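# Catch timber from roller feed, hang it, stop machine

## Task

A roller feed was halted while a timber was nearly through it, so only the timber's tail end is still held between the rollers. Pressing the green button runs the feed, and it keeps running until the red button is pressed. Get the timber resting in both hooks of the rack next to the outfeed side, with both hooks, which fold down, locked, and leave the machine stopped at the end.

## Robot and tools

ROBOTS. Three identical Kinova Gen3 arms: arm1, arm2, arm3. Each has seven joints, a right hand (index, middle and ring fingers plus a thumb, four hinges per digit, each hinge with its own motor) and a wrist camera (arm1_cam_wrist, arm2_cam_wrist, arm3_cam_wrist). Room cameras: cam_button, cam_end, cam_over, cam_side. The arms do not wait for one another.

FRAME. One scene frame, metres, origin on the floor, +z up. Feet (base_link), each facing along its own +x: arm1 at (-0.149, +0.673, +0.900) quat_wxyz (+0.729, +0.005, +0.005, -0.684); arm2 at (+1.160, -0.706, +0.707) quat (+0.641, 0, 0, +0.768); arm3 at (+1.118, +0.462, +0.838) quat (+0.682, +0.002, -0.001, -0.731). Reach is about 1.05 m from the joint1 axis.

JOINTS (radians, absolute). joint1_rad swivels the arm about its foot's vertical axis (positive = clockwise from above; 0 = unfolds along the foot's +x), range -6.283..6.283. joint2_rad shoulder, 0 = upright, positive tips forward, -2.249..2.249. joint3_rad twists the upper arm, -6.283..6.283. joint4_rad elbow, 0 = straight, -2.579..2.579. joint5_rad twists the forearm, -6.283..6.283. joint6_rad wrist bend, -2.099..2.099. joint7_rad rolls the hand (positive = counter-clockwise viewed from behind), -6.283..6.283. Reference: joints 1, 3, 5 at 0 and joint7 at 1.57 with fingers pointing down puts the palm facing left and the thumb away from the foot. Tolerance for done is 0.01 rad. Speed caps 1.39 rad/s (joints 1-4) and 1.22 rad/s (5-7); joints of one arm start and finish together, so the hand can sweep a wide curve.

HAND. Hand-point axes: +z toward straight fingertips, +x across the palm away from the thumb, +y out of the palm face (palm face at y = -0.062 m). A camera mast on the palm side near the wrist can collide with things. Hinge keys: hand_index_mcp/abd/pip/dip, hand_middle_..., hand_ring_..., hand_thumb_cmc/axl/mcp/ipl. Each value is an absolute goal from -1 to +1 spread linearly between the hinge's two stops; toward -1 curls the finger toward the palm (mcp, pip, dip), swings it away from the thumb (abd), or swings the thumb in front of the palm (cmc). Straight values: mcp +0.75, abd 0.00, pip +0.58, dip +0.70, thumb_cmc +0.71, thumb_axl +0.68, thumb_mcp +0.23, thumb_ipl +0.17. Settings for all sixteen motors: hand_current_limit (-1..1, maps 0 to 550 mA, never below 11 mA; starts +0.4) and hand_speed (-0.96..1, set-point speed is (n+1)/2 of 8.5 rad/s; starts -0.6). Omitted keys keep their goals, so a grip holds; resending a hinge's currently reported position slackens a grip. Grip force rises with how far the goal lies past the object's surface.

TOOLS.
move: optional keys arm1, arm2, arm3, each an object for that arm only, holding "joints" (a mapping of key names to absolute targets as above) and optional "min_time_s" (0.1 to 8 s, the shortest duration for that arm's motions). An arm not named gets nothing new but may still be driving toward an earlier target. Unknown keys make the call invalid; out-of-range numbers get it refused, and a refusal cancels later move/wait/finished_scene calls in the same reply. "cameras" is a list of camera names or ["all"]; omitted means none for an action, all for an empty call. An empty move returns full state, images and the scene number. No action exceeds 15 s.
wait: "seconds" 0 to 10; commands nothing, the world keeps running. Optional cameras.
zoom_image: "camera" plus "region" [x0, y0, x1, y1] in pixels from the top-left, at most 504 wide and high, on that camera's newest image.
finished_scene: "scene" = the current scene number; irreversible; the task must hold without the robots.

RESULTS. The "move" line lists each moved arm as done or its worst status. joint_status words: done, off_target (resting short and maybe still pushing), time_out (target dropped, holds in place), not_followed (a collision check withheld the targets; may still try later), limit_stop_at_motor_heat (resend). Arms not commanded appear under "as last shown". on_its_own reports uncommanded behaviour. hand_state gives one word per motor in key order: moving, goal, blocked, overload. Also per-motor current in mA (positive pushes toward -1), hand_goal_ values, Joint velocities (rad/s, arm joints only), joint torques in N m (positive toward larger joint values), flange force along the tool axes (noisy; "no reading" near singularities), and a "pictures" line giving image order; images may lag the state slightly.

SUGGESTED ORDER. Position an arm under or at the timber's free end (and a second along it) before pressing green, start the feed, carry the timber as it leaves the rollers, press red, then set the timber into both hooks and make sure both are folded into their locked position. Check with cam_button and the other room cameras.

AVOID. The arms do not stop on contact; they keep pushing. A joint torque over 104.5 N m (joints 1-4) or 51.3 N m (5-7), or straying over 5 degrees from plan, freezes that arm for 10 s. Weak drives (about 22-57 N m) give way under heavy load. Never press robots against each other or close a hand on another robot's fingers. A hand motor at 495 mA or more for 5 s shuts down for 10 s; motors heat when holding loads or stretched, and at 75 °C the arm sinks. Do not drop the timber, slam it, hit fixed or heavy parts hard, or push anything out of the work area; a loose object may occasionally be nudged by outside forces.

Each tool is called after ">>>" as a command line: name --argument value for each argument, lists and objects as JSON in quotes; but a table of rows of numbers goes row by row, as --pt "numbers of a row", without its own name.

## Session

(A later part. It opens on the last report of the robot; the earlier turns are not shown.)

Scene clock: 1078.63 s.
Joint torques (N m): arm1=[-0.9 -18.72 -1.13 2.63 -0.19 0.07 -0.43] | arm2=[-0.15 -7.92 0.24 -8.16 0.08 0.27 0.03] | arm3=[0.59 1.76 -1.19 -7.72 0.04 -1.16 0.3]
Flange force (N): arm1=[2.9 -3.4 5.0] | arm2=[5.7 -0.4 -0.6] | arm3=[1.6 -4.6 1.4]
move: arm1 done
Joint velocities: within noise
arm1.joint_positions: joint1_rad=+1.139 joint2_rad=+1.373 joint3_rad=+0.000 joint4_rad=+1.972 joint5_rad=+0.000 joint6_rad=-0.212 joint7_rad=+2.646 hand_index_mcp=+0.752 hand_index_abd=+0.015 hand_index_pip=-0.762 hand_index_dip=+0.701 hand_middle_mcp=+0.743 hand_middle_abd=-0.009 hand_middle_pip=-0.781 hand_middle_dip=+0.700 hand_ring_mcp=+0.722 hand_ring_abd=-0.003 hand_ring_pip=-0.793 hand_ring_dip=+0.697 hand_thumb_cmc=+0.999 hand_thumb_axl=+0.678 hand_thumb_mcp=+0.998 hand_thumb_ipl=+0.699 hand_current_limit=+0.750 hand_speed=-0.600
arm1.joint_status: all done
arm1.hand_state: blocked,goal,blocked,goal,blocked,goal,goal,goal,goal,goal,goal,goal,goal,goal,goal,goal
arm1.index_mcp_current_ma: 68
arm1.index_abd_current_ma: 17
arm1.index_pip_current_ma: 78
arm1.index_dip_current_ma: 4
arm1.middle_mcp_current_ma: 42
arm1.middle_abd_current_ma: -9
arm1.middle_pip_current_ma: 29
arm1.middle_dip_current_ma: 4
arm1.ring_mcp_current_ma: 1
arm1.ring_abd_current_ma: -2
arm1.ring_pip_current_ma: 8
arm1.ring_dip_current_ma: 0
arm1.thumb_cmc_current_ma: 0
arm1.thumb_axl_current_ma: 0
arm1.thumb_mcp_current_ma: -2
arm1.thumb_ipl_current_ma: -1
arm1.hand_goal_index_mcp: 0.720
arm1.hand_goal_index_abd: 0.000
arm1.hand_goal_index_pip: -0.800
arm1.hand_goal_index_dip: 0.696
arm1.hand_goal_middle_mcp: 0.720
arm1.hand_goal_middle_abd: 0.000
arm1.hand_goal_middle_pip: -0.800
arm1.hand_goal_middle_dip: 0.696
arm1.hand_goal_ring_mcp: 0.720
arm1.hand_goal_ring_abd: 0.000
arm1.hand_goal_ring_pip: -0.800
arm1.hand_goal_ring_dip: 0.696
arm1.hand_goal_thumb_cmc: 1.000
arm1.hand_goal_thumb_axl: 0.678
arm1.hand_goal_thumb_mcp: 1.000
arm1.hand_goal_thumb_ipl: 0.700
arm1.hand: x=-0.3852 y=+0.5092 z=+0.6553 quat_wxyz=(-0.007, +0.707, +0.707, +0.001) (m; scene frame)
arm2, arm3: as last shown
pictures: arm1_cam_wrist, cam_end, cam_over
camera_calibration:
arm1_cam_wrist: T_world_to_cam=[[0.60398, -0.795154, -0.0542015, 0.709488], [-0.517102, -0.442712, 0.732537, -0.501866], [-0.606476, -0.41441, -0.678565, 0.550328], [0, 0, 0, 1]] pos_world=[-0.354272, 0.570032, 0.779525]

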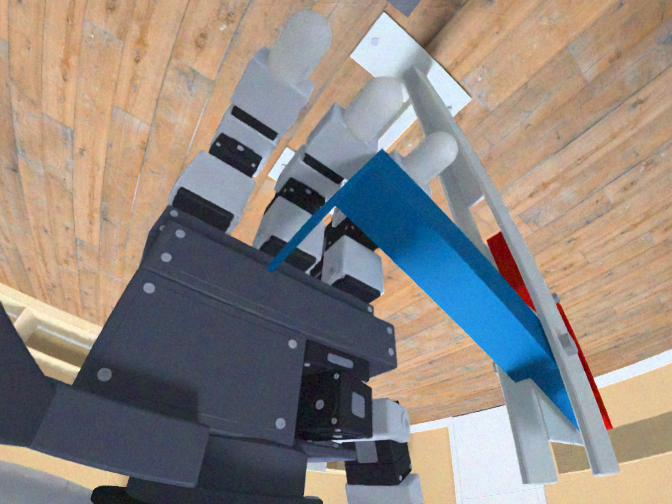

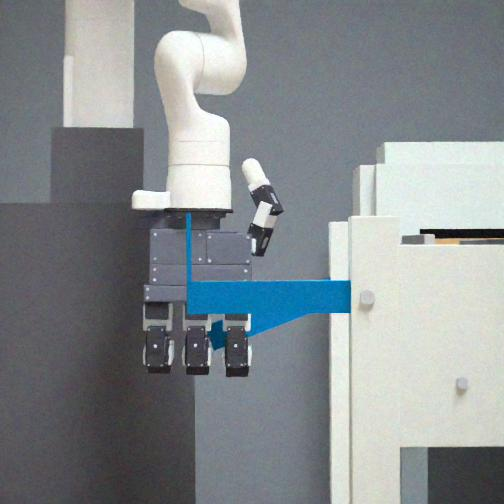

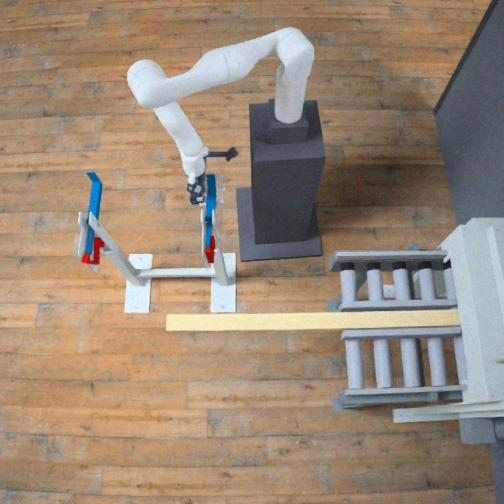

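>>> move --arm1 '{"joints":{"joint1_rad":1.1684,"joint2_rad":1.3011,"joint4_rad":2.0364,"joint6_rad":-0.2039,"joint7_rad":2.6755},"min_time_s":4}' --cameras '["cam_end","arm1_cam_wrist"]'

Scene clock: 1090.47 s.
Joint torques (N m): arm1=[0.06 -18.05 0.8 2.17 -0.31 -0.16 -0.35] | arm2=[-0.29 -7.97 0.3 -8.16 0.1 0.26 0.1] | arm3=[0.48 1.81 -1.08 -7.76 0.05 -1.14 0.35]
Flange force (N): arm1=[0.4 -1.9 3.1] | arm2=[5.6 -0.4 -0.6] | arm3=[1.8 -4.0 1.6]
move: arm1 done
Joint velocities: within noise
arm1.joint_positions: joint1_rad=+1.168 joint2_rad=+1.301 joint3_rad=+0.000 joint4_rad=+2.036 joint5_rad=+0.000 joint6_rad=-0.204 joint7_rad=+2.675 hand_index_mcp=+0.752 hand_index_abd=+0.015 hand_index_pip=-0.762 hand_index_dip=+0.703 hand_middle_mcp=+0.725 hand_middle_abd=-0.003 hand_middle_pip=-0.793 hand_middle_dip=+0.698 hand_ring_mcp=+0.722 hand_ring_abd=-0.003 hand_ring_pip=-0.793 hand_ring_dip=+0.697 hand_thumb_cmc=+0.999 hand_thumb_axl=+0.678 hand_thumb_mcp=+0.998 hand_thumb_ipl=+0.699 hand_current_limit=+0.750 hand_speed=-0.600
arm1.joint_status: all done
arm1.hand_state: blocked,goal,blocked,goal,goal,goal,goal,goal,goal,goal,goal,goal,goal,goal,goal,goal
arm1.index_mcp_current_ma: 68
arm1.index_abd_current_ma: 17
arm1.index_pip_current_ma: 78
arm1.index_dip_current_ma: 7
arm1.middle_mcp_current_ma: 5
arm1.middle_abd_current_ma: -2
arm1.middle_pip_current_ma: 7
arm1.middle_dip_current_ma: 1
arm1.ring_mcp_current_ma: 1
arm1.ring_abd_current_ma: -2
arm1.ring_pip_current_ma: 8
arm1.ring_dip_current_ma: 0
arm1.thumb_cmc_current_ma: 0
arm1.thumb_axl_current_ma: 0
arm1.thumb_mcp_current_ma: -2
arm1.thumb_ipl_current_ma: -1
arm1.hand_goal_index_mcp: 0.720
arm1.hand_goal_index_abd: 0.000
arm1.hand_goal_index_pip: -0.800
arm1.hand_goal_index_dip: 0.696
arm1.hand_goal_middle_mcp: 0.720
arm1.hand_goal_middle_abd: 0.000
arm1.hand_goal_middle_pip: -0.800
arm1.hand_goal_middle_dip: 0.696
arm1.hand_goal_ring_mcp: 0.720
arm1.hand_goal_ring_abd: 0.000
arm1.hand_goal_ring_pip: -0.800
arm1.hand_goal_ring_dip: 0.696
arm1.hand_goal_thumb_cmc: 1.000
arm1.hand_goal_thumb_axl: 0.678
arm1.hand_goal_thumb_mcp: 1.000
arm1.hand_goal_thumb_ipl: 0.700
arm1.hand: x=-0.3853 y=+0.5204 z=+0.6845 quat_wxyz=(-0.007, +0.707, +0.707, +0.001) (m; scene frame)
arm2, arm3: as last shown
pictures: arm1_cam_wrist, cam_end
camera_calibration:
arm1_cam_wrist: T_world_to_cam=[[0.604048, -0.795088, -0.0544208, 0.72012], [-0.516994, -0.442909, 0.732495, -0.518205], [-0.606501, -0.414327, -0.678594, 0.574647], [0, 0, 0, 1]] pos_world=[-0.354372, 0.581132, 0.808724]

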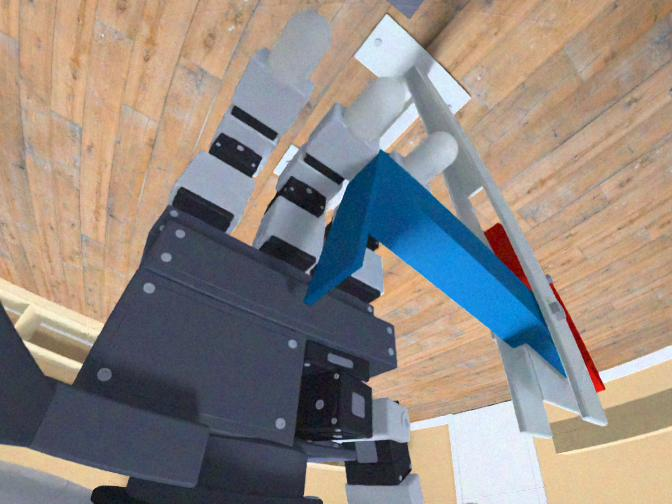

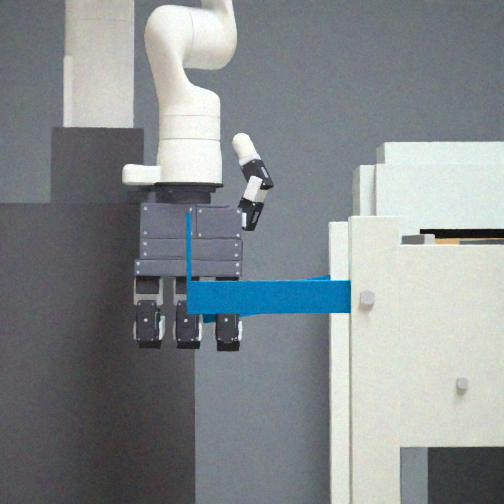

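>>> zoom_image --camera "cam_end" --region '[120, 190, 420, 360]'

>>> zoom_image --camera "arm1_cam_wrist" --region '[270, 110, 640, 450]'

Scaled by 1.680 from the camera's 504x504 image, which has a finer 720x720 frame.

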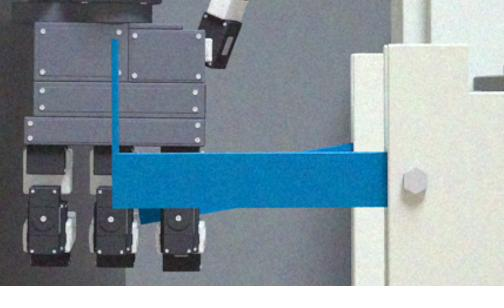

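Scaled by 1.362 from the camera's 672x504 image, which has a finer 960x720 frame.

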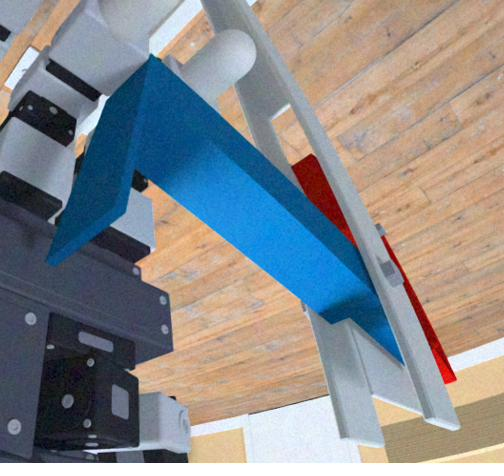

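>>> move --arm1 '{"joints":{"joint1_rad":1.1845,"joint2_rad":1.2582,"joint4_rad":2.0703,"joint6_rad":-0.1949,"joint7_rad":2.6916},"min_time_s":3}' --cameras '["cam_end"]'

>>> zoom_image --camera "cam_end" --region '[120, 190, 420, 360]'

>>> move --arm1 '{"joints":{"joint1_rad":1.1849,"joint2_rad":1.2206,"joint4_rad":2.0915,"joint6_rad":-0.1785,"joint7_rad":2.6920},"min_time_s":3}' --cameras '["cam_end","arm1_cam_wrist"]'

>>> zoom_image --camera "cam_end" --region '[120, 190, 420, 360]'

>>> zoom_image --camera "arm1_cam_wrist" --region '[270, 110, 640, 450]'

Scene clock: 1122.60 s.
Joint torques (N m): arm1=[0.32 -16.94 1.3 3.2 -0.25 0.43 -0.18] | arm2=[-0.29 -7.95 0.42 -8.14 0.11 0.3 0.07] | arm3=[0.49 1.73 -1.22 -7.8 0.04 -1.07 0.29]
Flange force (N): arm1=[-1.3 -3.0 2.9] | arm2=[5.6 -0.3 -0.5] | arm3=[1.7 -4.6 2.0]
move: arm1 done
Joint velocities: within noise
arm1.joint_positions: joint1_rad=+1.185 joint2_rad=+1.258 joint3_rad=+0.000 joint4_rad=+2.070 joint5_rad=+0.000 joint6_rad=-0.195 joint7_rad=+2.692 hand_index_mcp=+0.752 hand_index_abd=+0.008 hand_index_pip=-0.762 hand_index_dip=+0.705 hand_middle_mcp=+0.725 hand_middle_abd=-0.003 hand_middle_pip=-0.793 hand_middle_dip=+0.698 hand_ring_mcp=+0.722 hand_ring_abd=-0.003 hand_ring_pip=-0.793 hand_ring_dip=+0.697 hand_thumb_cmc=+0.999 hand_thumb_axl=+0.678 hand_thumb_mcp=+0.998 hand_thumb_ipl=+0.699 hand_current_limit=+0.750 hand_speed=-0.600
arm1.joint_status: all done
arm1.hand_state: blocked,goal,blocked,goal,goal,goal,goal,goal,goal,goal,goal,goal,goal,goal,goal,goal
arm1.index_mcp_current_ma: 68
arm1.index_abd_current_ma: 7
arm1.index_pip_current_ma: 78
arm1.index_dip_current_ma: 11
arm1.middle_mcp_current_ma: 4
arm1.middle_abd_current_ma: -2
arm1.middle_pip_current_ma: 7
arm1.middle_dip_current_ma: 1
arm1.ring_mcp_current_ma: 1
arm1.ring_abd_current_ma: -2
arm1.ring_pip_current_ma: 8
arm1.ring_dip_current_ma: 0
arm1.thumb_cmc_current_ma: 0
arm1.thumb_axl_current_ma: 0
arm1.thumb_mcp_current_ma: -2
arm1.thumb_ipl_current_ma: -1
arm1.hand_goal_index_mcp: 0.720
arm1.hand_goal_index_abd: 0.000
arm1.hand_goal_index_pip: -0.800
arm1.hand_goal_index_dip: 0.696
arm1.hand_goal_middle_mcp: 0.720
arm1.hand_goal_middle_abd: 0.000
arm1.hand_goal_middle_pip: -0.800
arm1.hand_goal_middle_dip: 0.696
arm1.hand_goal_ring_mcp: 0.720
arm1.hand_goal_ring_abd: 0.000
arm1.hand_goal_ring_pip: -0.800
arm1.hand_goal_ring_dip: 0.696
arm1.hand_goal_thumb_cmc: 1.000
arm1.hand_goal_thumb_axl: 0.678
arm1.hand_goal_thumb_mcp: 1.000
arm1.hand_goal_thumb_ipl: 0.700
arm1.hand: x=-0.3852 y=+0.5264 z=+0.7014 quat_wxyz=(-0.007, +0.707, +0.707, +0.001) (m; scene frame)
arm2, arm3: as last shown
pictures: cam_end

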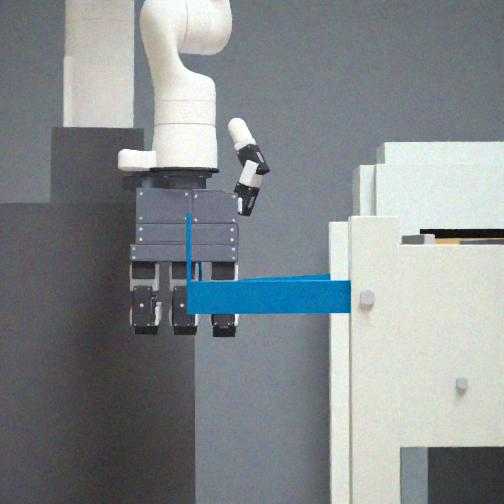

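Scaled by 1.680 from the camera's 504x504 image, which has a finer 720x720 frame.

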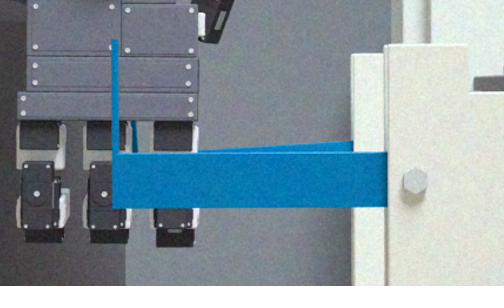

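Scene clock: 1125.90 s.
Joint torques (N m): arm1=[-0.9 -18.48 -1.03 1.71 -0.29 -0.25 -0.47] | arm2=[-0.18 -8.02 0.29 -8.21 0.09 0.24 0.07] | arm3=[0.59 1.82 -1.17 -7.75 0.04 -1.13 0.34]
Flange force (N): arm1=[3.6 -2.7 4.4] | arm2=[5.6 -0.3 -0.5] | arm3=[1.8 -4.4 1.7]
move: arm1 done
Joint velocities: within noise
arm1.joint_positions: joint1_rad=+1.185 joint2_rad=+1.221 joint3_rad=+0.000 joint4_rad=+2.092 joint5_rad=+0.000 joint6_rad=-0.179 joint7_rad=+2.692 hand_index_mcp=+0.758 hand_index_abd=+0.000 hand_index_pip=-0.757 hand_index_dip=+0.711 hand_middle_mcp=+0.725 hand_middle_abd=-0.003 hand_middle_pip=-0.793 hand_middle_dip=+0.698 hand_ring_mcp=+0.722 hand_ring_abd=-0.003 hand_ring_pip=-0.793 hand_ring_dip=+0.697 hand_thumb_cmc=+0.999 hand_thumb_axl=+0.678 hand_thumb_mcp=+0.998 hand_thumb_ipl=+0.699 hand_current_limit=+0.750 hand_speed=-0.600
arm1.joint_status: all done
arm1.hand_state: blocked,goal,blocked,goal,goal,goal,goal,goal,goal,goal,goal,goal,goal,goal,goal,goal
arm1.index_mcp_current_ma: 85
arm1.index_abd_current_ma: 0
arm1.index_pip_current_ma: 93
arm1.index_dip_current_ma: 21
arm1.middle_mcp_current_ma: 4
arm1.middle_abd_current_ma: -2
arm1.middle_pip_current_ma: 7
arm1.middle_dip_current_ma: 1
arm1.ring_mcp_current_ma: 1
arm1.ring_abd_current_ma: -2
arm1.ring_pip_current_ma: 8
arm1.ring_dip_current_ma: 0
arm1.thumb_cmc_current_ma: 0
arm1.thumb_axl_current_ma: 0
arm1.thumb_mcp_current_ma: -2
arm1.thumb_ipl_current_ma: -1
arm1.hand_goal_index_mcp: 0.720
arm1.hand_goal_index_abd: 0.000
arm1.hand_goal_index_pip: -0.800
arm1.hand_goal_index_dip: 0.696
arm1.hand_goal_middle_mcp: 0.720
arm1.hand_goal_middle_abd: 0.000
arm1.hand_goal_middle_pip: -0.800
arm1.hand_goal_middle_dip: 0.696
arm1.hand_goal_ring_mcp: 0.720
arm1.hand_goal_ring_abd: 0.000
arm1.hand_goal_ring_pip: -0.800
arm1.hand_goal_ring_dip: 0.696
arm1.hand_goal_thumb_cmc: 1.000
arm1.hand_goal_thumb_axl: 0.678
arm1.hand_goal_thumb_mcp: 1.000
arm1.hand_goal_thumb_ipl: 0.700
arm1.hand: x=-0.3852 y=+0.5263 z=+0.7154 quat_wxyz=(-0.007, +0.707, +0.707, +0.001) (m; scene frame)
arm2, arm3: as last shown
pictures: arm1_cam_wrist, cam_end
camera_calibration:
arm1_cam_wrist: T_world_to_cam=[[0.604075, -0.795057, -0.0545733, 0.726551], [-0.516981, -0.443069, 0.732407, -0.538003], [-0.606485, -0.414215, -0.678676, 0.59813], [0, 0, 0, 1]] pos_world=[-0.354272, 0.587031, 0.839624]

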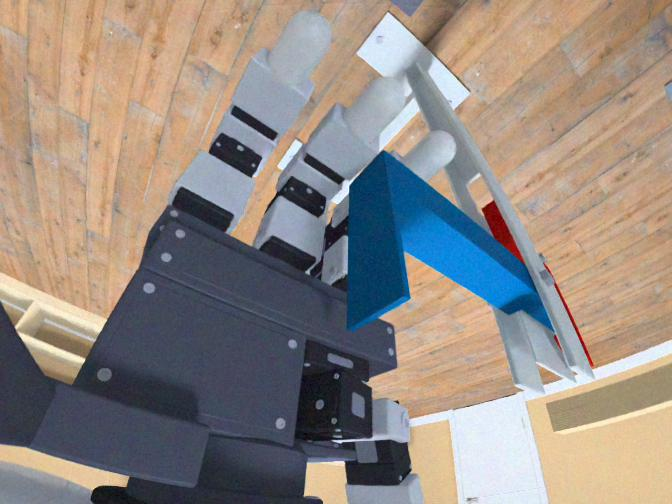

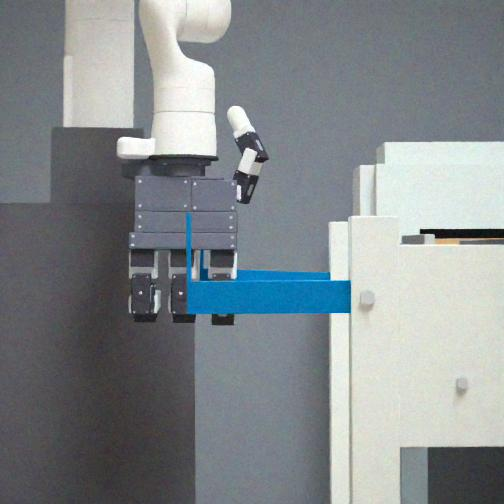

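Scaled by 1.680 from the camera's 504x504 image, which has a finer 720x720 frame.

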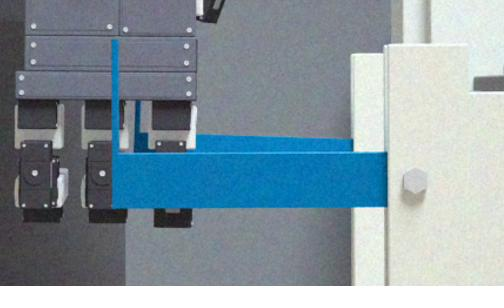

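Scaled by 1.362 from the camera's 672x504 image, which has a finer 960x720 frame.

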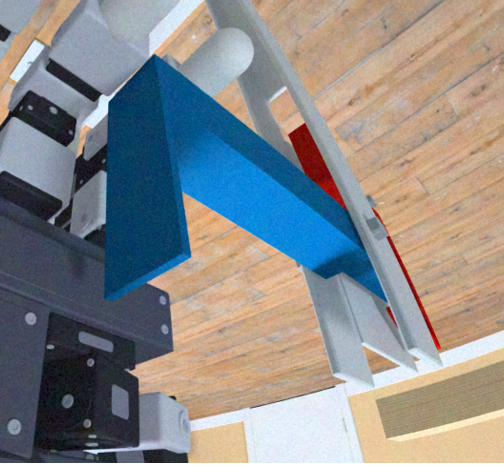

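>>> move --arm1 '{"joints":{"joint1_rad":1.1850,"joint2_rad":1.1989,"joint4_rad":2.1029,"joint6_rad":-0.1682,"joint7_rad":2.6921},"min_time_s":3}' --cameras '["cam_end","arm1_cam_wrist","cam_side"]'

>>> zoom_image --camera "cam_end" --region '[170, 240, 370, 340]'

>>> zoom_image --camera "cam_side" --region '[20, 280, 220, 400]'

Scene clock: 1143.10 s.
Joint torques (N m): arm1=[0.85 -25.76 1.06 2.65 -0.28 -0.24 -0.38] | arm2=[-0.21 -7.88 0.31 -8.18 0.08 0.2 0.04] | arm3=[0.6 1.75 -1.12 -7.72 0.01 -1.06 0.29]
Flange force (N): arm1=[-1.1 0.0 25.8] | arm2=[5.8 -0.4 -0.8] | arm3=[1.6 -4.4 1.7]
move: arm1 done
Joint velocities: within noise
arm1.joint_positions: joint1_rad=+1.185 joint2_rad=+1.199 joint3_rad=+0.000 joint4_rad=+2.103 joint5_rad=+0.000 joint6_rad=-0.168 joint7_rad=+2.692 hand_index_mcp=+0.810 hand_index_abd=-0.016 hand_index_pip=-0.640 hand_index_dip=+0.682 hand_middle_mcp=+0.725 hand_middle_abd=-0.003 hand_middle_pip=-0.793 hand_middle_dip=+0.698 hand_ring_mcp=+0.722 hand_ring_abd=-0.003 hand_ring_pip=-0.793 hand_ring_dip=+0.697 hand_thumb_cmc=+0.999 hand_thumb_axl=+0.678 hand_thumb_mcp=+0.998 hand_thumb_ipl=+0.699 hand_current_limit=+0.750 hand_speed=-0.600
arm1.joint_status: all done
arm1.hand_state: blocked,goal,blocked,goal,goal,goal,goal,goal,goal,goal,goal,goal,goal,goal,goal,goal
arm1.index_mcp_current_ma: 282
arm1.index_abd_current_ma: -18
arm1.index_pip_current_ma: 481
arm1.index_dip_current_ma: -20
arm1.middle_mcp_current_ma: 4
arm1.middle_abd_current_ma: -2
arm1.middle_pip_current_ma: 7
arm1.middle_dip_current_ma: 1
arm1.ring_mcp_current_ma: 1
arm1.ring_abd_current_ma: -2
arm1.ring_pip_current_ma: 8
arm1.ring_dip_current_ma: 0
arm1.thumb_cmc_current_ma: 0
arm1.thumb_axl_current_ma: 0
arm1.thumb_mcp_current_ma: -2
arm1.thumb_ipl_current_ma: -1
arm1.hand_goal_index_mcp: 0.720
arm1.hand_goal_index_abd: 0.000
arm1.hand_goal_index_pip: -0.800
arm1.hand_goal_index_dip: 0.696
arm1.hand_goal_middle_mcp: 0.720
arm1.hand_goal_middle_abd: 0.000
arm1.hand_goal_middle_pip: -0.800
arm1.hand_goal_middle_dip: 0.696
arm1.hand_goal_ring_mcp: 0.720
arm1.hand_goal_ring_abd: 0.000
arm1.hand_goal_ring_pip: -0.800
arm1.hand_goal_ring_dip: 0.696
arm1.hand_goal_thumb_cmc: 1.000
arm1.hand_goal_thumb_axl: 0.678
arm1.hand_goal_thumb_mcp: 1.000
arm1.hand_goal_thumb_ipl: 0.700
arm1.hand: x=-0.3852 y=+0.5262 z=+0.7234 quat_wxyz=(-0.007, +0.707, +0.707, +0.001) (m; scene frame)
arm2, arm3: as last shown
pictures: arm1_cam_wrist, cam_end, cam_side
camera_calibration:
arm1_cam_wrist: T_world_to_cam=[[0.604075, -0.795057, -0.0545733, 0.726988], [-0.516981, -0.443069, 0.732407, -0.543862], [-0.606485, -0.414215, -0.678676, 0.603559], [0, 0, 0, 1]] pos_world=[-0.354272, 0.587031, 0.847624]

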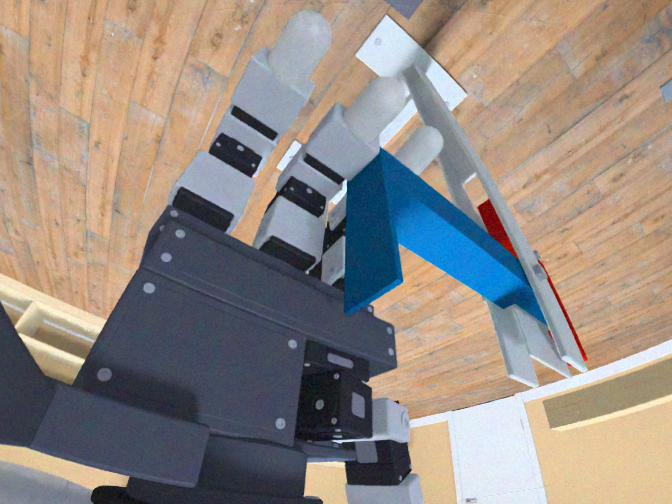

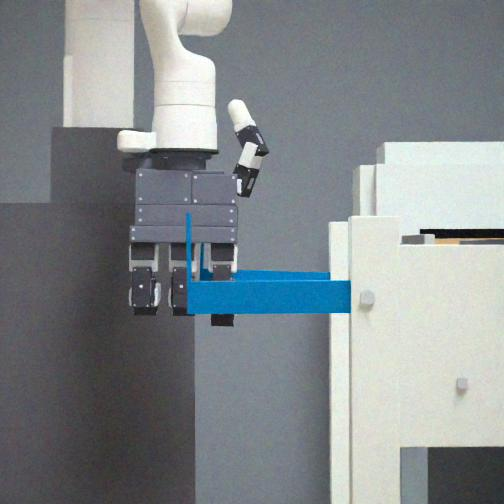

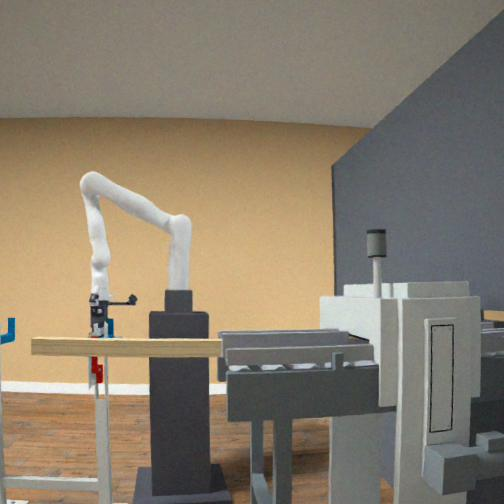

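Scaled by 2.520 from the camera's 504x504 image, which has a finer 720x720 frame.

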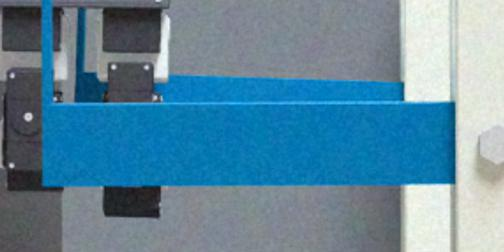

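Scaled by 2.520 from the camera's 504x504 image, which has a finer 720x720 frame.

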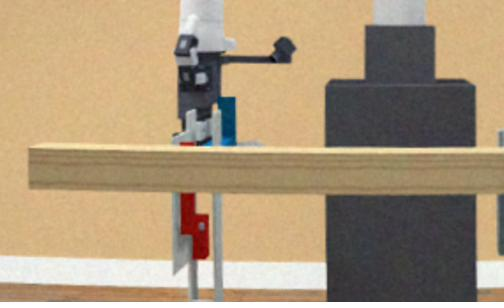

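>>> move --arm1 '{"joints":{"joint1_rad":1.1684,"joint2_rad":1.3011,"joint4_rad":2.0364,"joint6_rad":-0.2039,"joint7_rad":2.6755},"min_time_s":2}' --cameras '["cam_end","arm1_cam_wrist","cam_over"]'

>>> zoom_image --camera "cam_end" --region '[170, 240, 370, 340]'

>>> zoom_image --camera "arm1_cam_wrist" --region '[370, 130, 640, 400]'

Scene clock: 1151.87 s.
Joint torques (N m): arm1=[-0.16 -16.63 0.53 2.3 -0.28 0.02 -0.32] | arm2=[-0.24 -7.99 0.28 -8.21 0.04 0.24 0.12] | arm3=[0.51 1.67 -1.18 -7.78 0.04 -1.15 0.36]
Flange force (N): arm1=[0.7 -2.6 -0.3] | arm2=[5.6 -0.3 -0.5] | arm3=[1.5 -4.3 1.6]
move: arm1 done
Joint velocities: within noise
arm1.joint_positions: joint1_rad=+1.168 joint2_rad=+1.301 joint3_rad=+0.000 joint4_rad=+2.036 joint5_rad=+0.000 joint6_rad=-0.204 joint7_rad=+2.675 hand_index_mcp=+0.725 hand_index_abd=-0.003 hand_index_pip=-0.792 hand_index_dip=+0.699 hand_middle_mcp=+0.725 hand_middle_abd=-0.003 hand_middle_pip=-0.793 hand_middle_dip=+0.698 hand_ring_mcp=+0.722 hand_ring_abd=-0.003 hand_ring_pip=-0.793 hand_ring_dip=+0.697 hand_thumb_cmc=+0.999 hand_thumb_axl=+0.678 hand_thumb_mcp=+0.998 hand_thumb_ipl=+0.699 hand_current_limit=+0.750 hand_speed=-0.600
arm1.joint_status: all done
arm1.hand_state: goal,goal,goal,goal,goal,goal,goal,goal,goal,goal,goal,goal,goal,goal,goal,goal
arm1.index_mcp_current_ma: 5
arm1.index_abd_current_ma: -2
arm1.index_pip_current_ma: 8
arm1.index_dip_current_ma: 2
arm1.middle_mcp_current_ma: 4
arm1.middle_abd_current_ma: -2
arm1.middle_pip_current_ma: 7
arm1.middle_dip_current_ma: 1
arm1.ring_mcp_current_ma: 1
arm1.ring_abd_current_ma: -2
arm1.ring_pip_current_ma: 8
arm1.ring_dip_current_ma: 0
arm1.thumb_cmc_current_ma: 0
arm1.thumb_axl_current_ma: 0
arm1.thumb_mcp_current_ma: -2
arm1.thumb_ipl_current_ma: -1
arm1.hand_goal_index_mcp: 0.720
arm1.hand_goal_index_abd: 0.000
arm1.hand_goal_index_pip: -0.800
arm1.hand_goal_index_dip: 0.696
arm1.hand_goal_middle_mcp: 0.720
arm1.hand_goal_middle_abd: 0.000
arm1.hand_goal_middle_pip: -0.800
arm1.hand_goal_middle_dip: 0.696
arm1.hand_goal_ring_mcp: 0.720
arm1.hand_goal_ring_abd: 0.000
arm1.hand_goal_ring_pip: -0.800
arm1.hand_goal_ring_dip: 0.696
arm1.hand_goal_thumb_cmc: 1.000
arm1.hand_goal_thumb_axl: 0.678
arm1.hand_goal_thumb_mcp: 1.000
arm1.hand_goal_thumb_ipl: 0.700
arm1.hand: x=-0.3853 y=+0.5204 z=+0.6845 quat_wxyz=(-0.007, +0.707, +0.707, +0.001) (m; scene frame)
arm2, arm3: as last shown
pictures: arm1_cam_wrist, cam_end, cam_over
camera_calibration:
arm1_cam_wrist: T_world_to_cam=[[0.604003, -0.795119, -0.0544706, 0.720162], [-0.517065, -0.442958, 0.732415, -0.518139], [-0.606485, -0.414216, -0.678676, 0.574654], [0, 0, 0, 1]] pos_world=[-0.354372, 0.581131, 0.808724]

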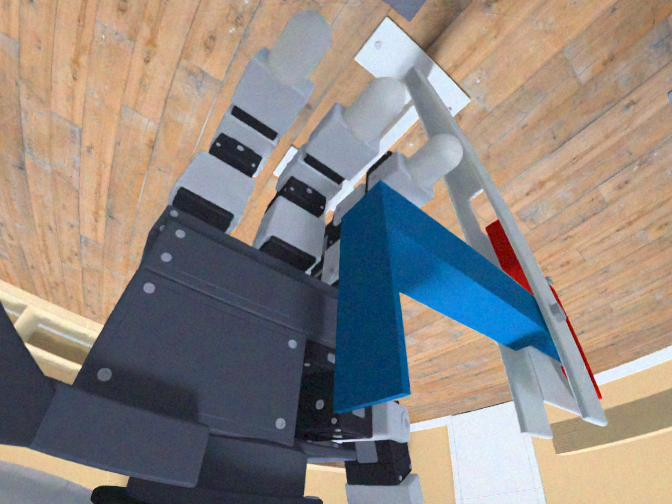

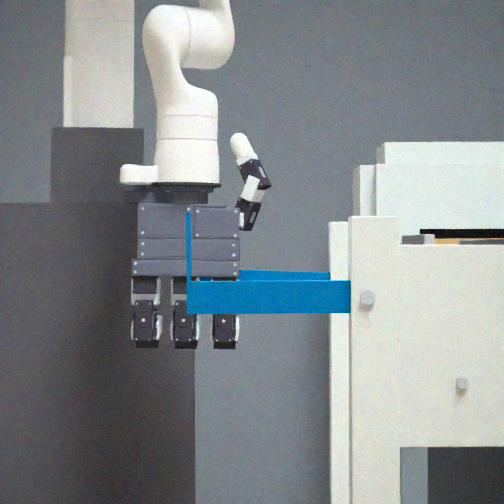

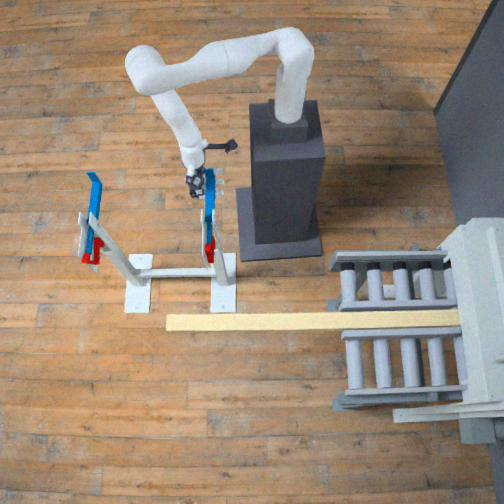

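Scaled by 2.520 from the camera's 504x504 image, which has a finer 720x720 frame.

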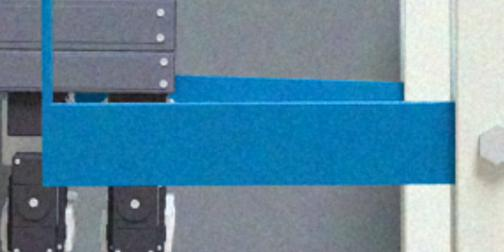

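Scaled by 1.867 from the camera's 672x504 image, which has a finer 960x720 frame.

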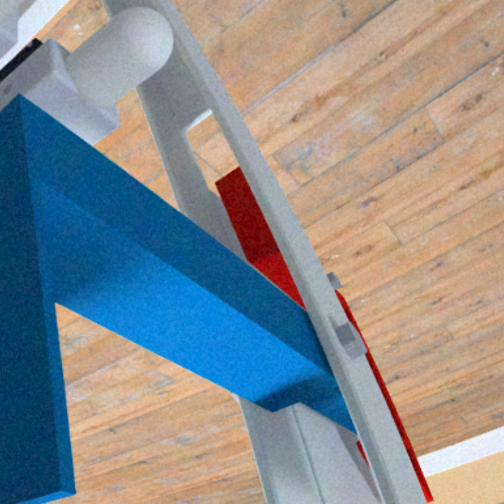

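>>> zoom_image --camera "cam_over" --region '[60, 150, 260, 300]'

Scaled by 2.520 from the camera's 504x504 image, which has a finer 720x720 frame.

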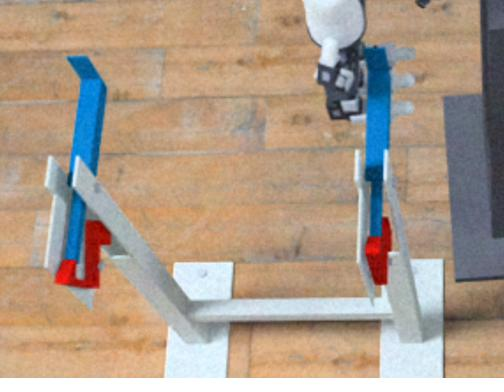

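>>> zoom_image --camera "cam_over" --region '[70, 200, 130, 280]'

>>> zoom_image --camera "cam_over" --region '[185, 200, 245, 280]'

Scaled by 6.300 from the camera's 504x504 image, which has a finer 720x720 frame.

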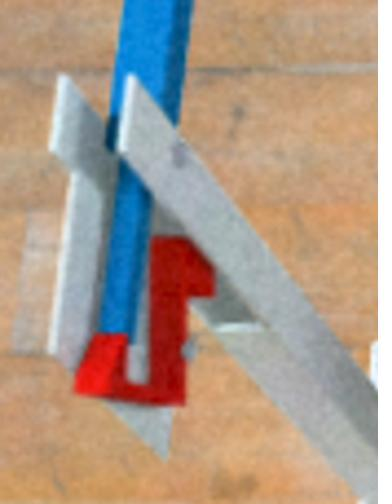

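Scaled by 6.300 from the camera's 504x504 image, which has a finer 720x720 frame.

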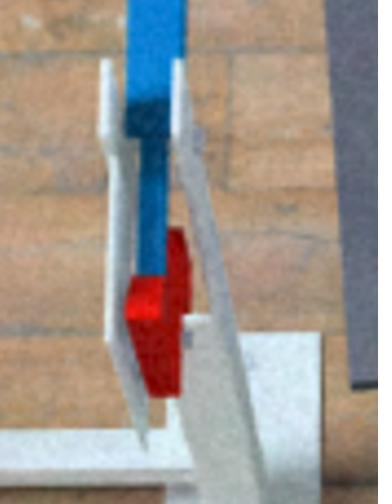

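>>> move --cameras '["all"]'

>>> zoom_image --camera "cam_side" --region '[70, 300, 130, 400]'

>>> zoom_image --camera "cam_side" --region '[0, 300, 60, 400]'

Scene clock: 1199.70 s.
Joint torques (N m): arm1=[-0.17 -16.64 0.49 2.3 -0.31 -0.02 -0.32] | arm2=[-0.26 -7.9 0.29 -8.11 0.1 0.27 0.04] | arm3=[0.51 1.76 -1.04 -7.76 0.05 -1.19 0.32]
Flange force (N): arm1=[0.7 -2.8 -0.3] | arm2=[5.6 -0.5 -0.7] | arm3=[1.7 -3.9 1.4]
Joint velocities: within noise
arm1.joint_positions: joint1_rad=+1.168 joint2_rad=+1.301 joint3_rad=+0.000 joint4_rad=+2.036 joint5_rad=+0.000 joint6_rad=-0.204 joint7_rad=+2.675 hand_index_mcp=+0.725 hand_index_abd=-0.003 hand_index_pip=-0.792 hand_index_dip=+0.699 hand_middle_mcp=+0.725 hand_middle_abd=-0.003 hand_middle_pip=-0.793 hand_middle_dip=+0.698 hand_ring_mcp=+0.722 hand_ring_abd=-0.003 hand_ring_pip=-0.793 hand_ring_dip=+0.697 hand_thumb_cmc=+0.999 hand_thumb_axl=+0.678 hand_thumb_mcp=+0.998 hand_thumb_ipl=+0.699 hand_current_limit=+0.750 hand_speed=-0.600
arm1.joint_status: all done
arm1.hand_state: goal,goal,goal,goal,goal,goal,goal,goal,goal,goal,goal,goal,goal,goal,goal,goal
arm1.index_mcp_current_ma: 5
arm1.index_abd_current_ma: -2
arm1.index_pip_current_ma: 8
arm1.index_dip_current_ma: 2
arm1.middle_mcp_current_ma: 4
arm1.middle_abd_current_ma: -2
arm1.middle_pip_current_ma: 7
arm1.middle_dip_current_ma: 1
arm1.ring_mcp_current_ma: 1
arm1.ring_abd_current_ma: -2
arm1.ring_pip_current_ma: 8
arm1.ring_dip_current_ma: 0
arm1.thumb_cmc_current_ma: 0
arm1.thumb_axl_current_ma: 0
arm1.thumb_mcp_current_ma: -2
arm1.thumb_ipl_current_ma: -1
arm1.hand_goal_index_mcp: 0.720
arm1.hand_goal_index_abd: 0.000
arm1.hand_goal_index_pip: -0.800
arm1.hand_goal_index_dip: 0.696
arm1.hand_goal_middle_mcp: 0.720
arm1.hand_goal_middle_abd: 0.000
arm1.hand_goal_middle_pip: -0.800
arm1.hand_goal_middle_dip: 0.696
arm1.hand_goal_ring_mcp: 0.720
arm1.hand_goal_ring_abd: 0.000
arm1.hand_goal_ring_pip: -0.800
arm1.hand_goal_ring_dip: 0.696
arm1.hand_goal_thumb_cmc: 1.000
arm1.hand_goal_thumb_axl: 0.678
arm1.hand_goal_thumb_mcp: 1.000
arm1.hand_goal_thumb_ipl: 0.700
arm1.hand: x=-0.3853 y=+0.5204 z=+0.6845 quat_wxyz=(-0.007, +0.707, +0.707, +0.001) (m; scene frame)
arm2.joint_positions: joint1_rad=-0.501 joint2_rad=+0.107 joint3_rad=+0.000 joint4_rad=+1.743 joint5_rad=+0.000 joint6_rad=+1.292 joint7_rad=+1.413 hand_index_mcp=+0.753 hand_index_abd=+0.000 hand_index_pip=+0.577 hand_index_dip=+0.696 hand_middle_mcp=+0.753 hand_middle_abd=+0.000 hand_middle_pip=-0.893 hand_middle_dip=-0.697 hand_ring_mcp=+0.753 hand_ring_abd=+0.000 hand_ring_pip=-0.894 hand_ring_dip=-0.697 hand_thumb_cmc=+0.714 hand_thumb_axl=+0.677 hand_thumb_mcp=+0.223 hand_thumb_ipl=+0.168 hand_current_limit=+0.400 hand_speed=-0.600
arm2.joint_status: not commanded
arm2.hand_state: goal,goal,goal,goal,goal,goal,goal,goal,goal,goal,goal,goal,goal,goal,goal,goal
arm2.index_mcp_current_ma: 0
arm2.index_abd_current_ma: 0
arm2.index_pip_current_ma: 0
arm2.index_dip_current_ma: 0
arm2.middle_mcp_current_ma: 0
arm2.middle_abd_current_ma: 0
arm2.middle_pip_current_ma: 1
arm2.middle_dip_current_ma: 0
arm2.ring_mcp_current_ma: 0
arm2.ring_abd_current_ma: 0
arm2.ring_pip_current_ma: 1
arm2.ring_dip_current_ma: 0
arm2.thumb_cmc_current_ma: 0
arm2.thumb_axl_current_ma: 0
arm2.thumb_mcp_current_ma: 0
arm2.thumb_ipl_current_ma: 0
arm2.hand_goal_index_mcp: 0.754
arm2.hand_goal_index_abd: 0.000
arm2.hand_goal_index_pip: 0.576
arm2.hand_goal_index_dip: 0.696
arm2.hand_goal_middle_mcp: 0.754
arm2.hand_goal_middle_abd: 0.000
arm2.hand_goal_middle_pip: -0.900
arm2.hand_goal_middle_dip: -0.700
arm2.hand_goal_ring_mcp: 0.754
arm2.hand_goal_ring_abd: 0.000
arm2.hand_goal_ring_pip: -0.900
arm2.hand_goal_ring_dip: -0.700
arm2.hand_goal_thumb_cmc: 0.714
arm2.hand_goal_thumb_axl: 0.678
arm2.hand_goal_thumb_mcp: 0.226
arm2.hand_goal_thumb_ipl: 0.168
arm2.hand: x=+0.8758 y=-0.4431 z=+1.0222 quat_wxyz=(+0.000, -0.866, +0.500, +0.000) (m; scene frame)
arm3.joint_positions: joint1_rad=+0.103 joint2_rad=-0.471 joint3_rad=-0.133 joint4_rad=+1.346 joint5_rad=+0.040 joint6_rad=+1.916 joint7_rad=+1.503 hand_index_mcp=+0.753 hand_index_abd=+0.000 hand_index_pip=+0.577 hand_index_dip=+0.696 hand_middle_mcp=+0.753 hand_middle_abd=+0.000 hand_middle_pip=+0.577 hand_middle_dip=+0.696 hand_ring_mcp=+0.753 hand_ring_abd=+0.000 hand_ring_pip=+0.577 hand_ring_dip=+0.696 hand_thumb_cmc=+0.714 hand_thumb_axl=+0.677 hand_thumb_mcp=+0.224 hand_thumb_ipl=+0.168 hand_current_limit=+0.400 hand_speed=-0.600
arm3.joint_status: not commanded
arm3.hand_state: goal,goal,goal,goal,goal,goal,goal,goal,goal,goal,goal,goal,goal,goal,goal,goal
arm3.index_mcp_current_ma: -1
arm3.index_abd_current_ma: 0
arm3.index_pip_current_ma: 0
arm3.index_dip_current_ma: 0
arm3.middle_mcp_current_ma: -1
arm3.middle_abd_current_ma: 0
arm3.middle_pip_current_ma: 0
arm3.middle_dip_current_ma: 0
arm3.ring_mcp_current_ma: -1
arm3.ring_abd_current_ma: 0
arm3.ring_pip_current_ma: 0
arm3.ring_dip_current_ma: 0
arm3.thumb_cmc_current_ma: 0
arm3.thumb_axl_current_ma: -1
arm3.thumb_mcp_current_ma: -2
arm3.thumb_ipl_current_ma: 0
arm3.hand_goal_index_mcp: 0.754
arm3.hand_goal_index_abd: 0.000
arm3.hand_goal_index_pip: 0.576
arm3.hand_goal_index_dip: 0.696
arm3.hand_goal_middle_mcp: 0.754
arm3.hand_goal_middle_abd: 0.000
arm3.hand_goal_middle_pip: 0.576
arm3.hand_goal_middle_dip: 0.696
arm3.hand_goal_ring_mcp: 0.754
arm3.hand_goal_ring_abd: 0.000
arm3.hand_goal_ring_pip: 0.576
arm3.hand_goal_ring_dip: 0.696
arm3.hand_goal_thumb_cmc: 0.714
arm3.hand_goal_thumb_axl: 0.678
arm3.hand_goal_thumb_mcp: 0.226
arm3.hand_goal_thumb_ipl: 0.168
arm3.hand: x=+1.1706 y=+0.2766 z=+1.4187 quat_wxyz=(+0.091, +0.740, +0.648, -0.153) (m; scene frame)
pictures: arm1_cam_wrist, arm2_cam_wrist, arm3_cam_wrist, cam_button, cam_end, cam_over, cam_side
camera_calibration:
arm1_cam_wrist: T_world_to_cam=[[0.604003, -0.795119, -0.0544706, 0.720162], [-0.517065, -0.442958, 0.732415, -0.518139], [-0.606485, -0.414216, -0.678676, 0.574654], [0, 0, 0, 1]] pos_world=[-0.354372, 0.581131, 0.808724]
arm2_cam_wrist: T_world_to_cam=[[-0.928732, 0.366893, 0.0533533, 0.948016], [0.28633, 0.618372, 0.731868, -0.775476], [0.235525, 0.694986, -0.679355, 0.923892], [0, 0, 0, 1]] pos_world=[0.884895, -0.510379, 1.14462]

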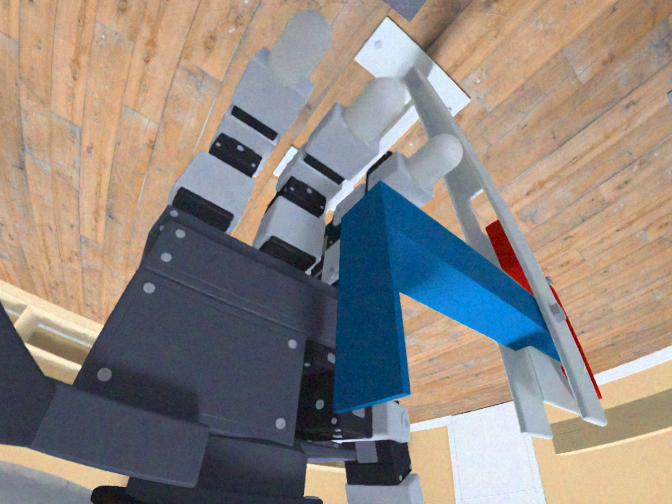

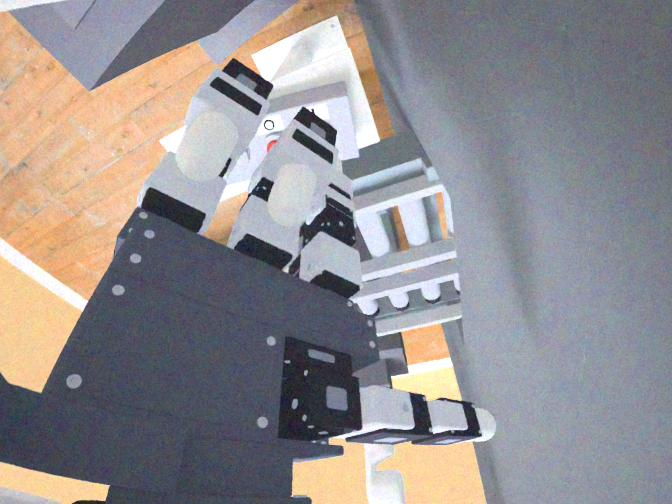

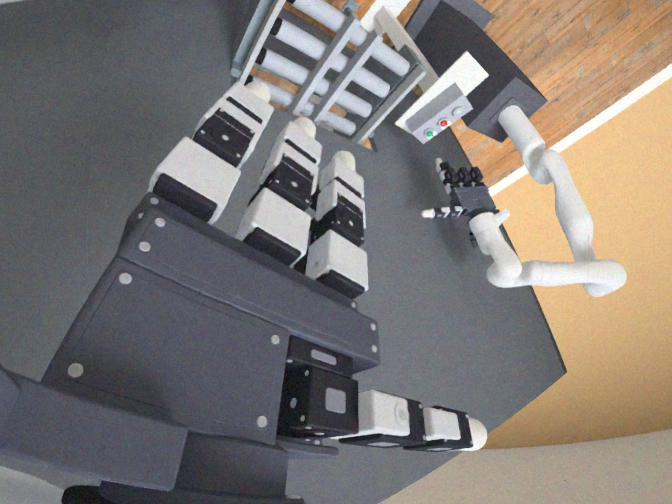

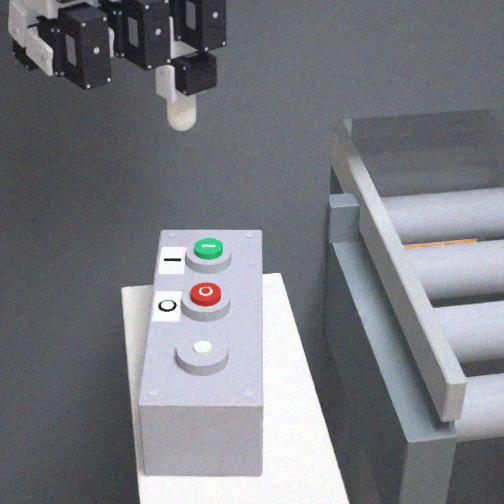

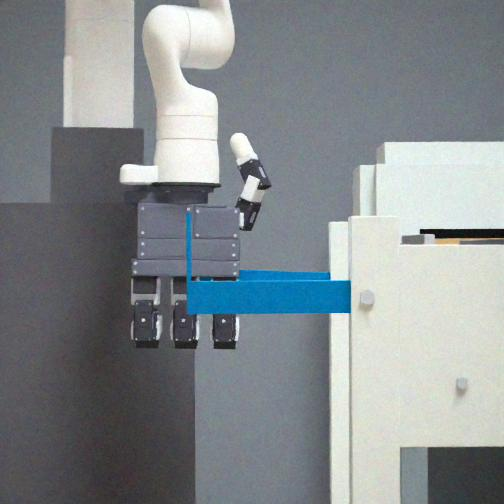

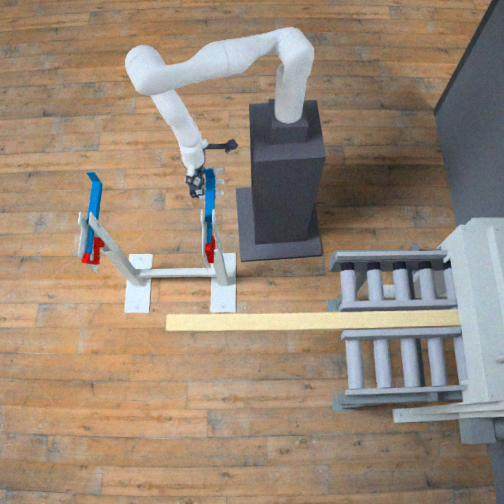

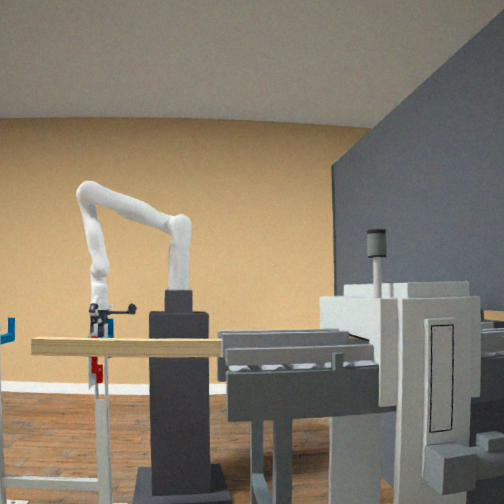

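Scaled by 5.040 from the camera's 504x504 image, which has a finer 720x720 frame.

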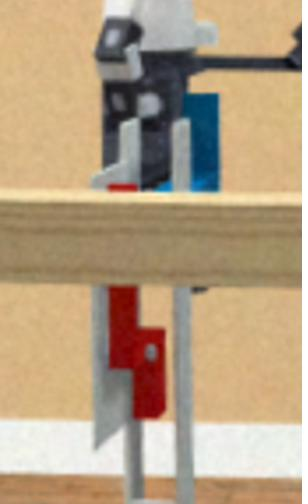

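Scaled by 5.040 from the camera's 504x504 image, which has a finer 720x720 frame.

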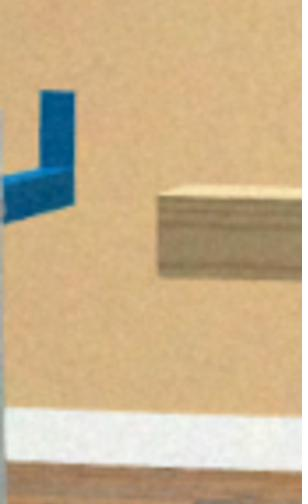

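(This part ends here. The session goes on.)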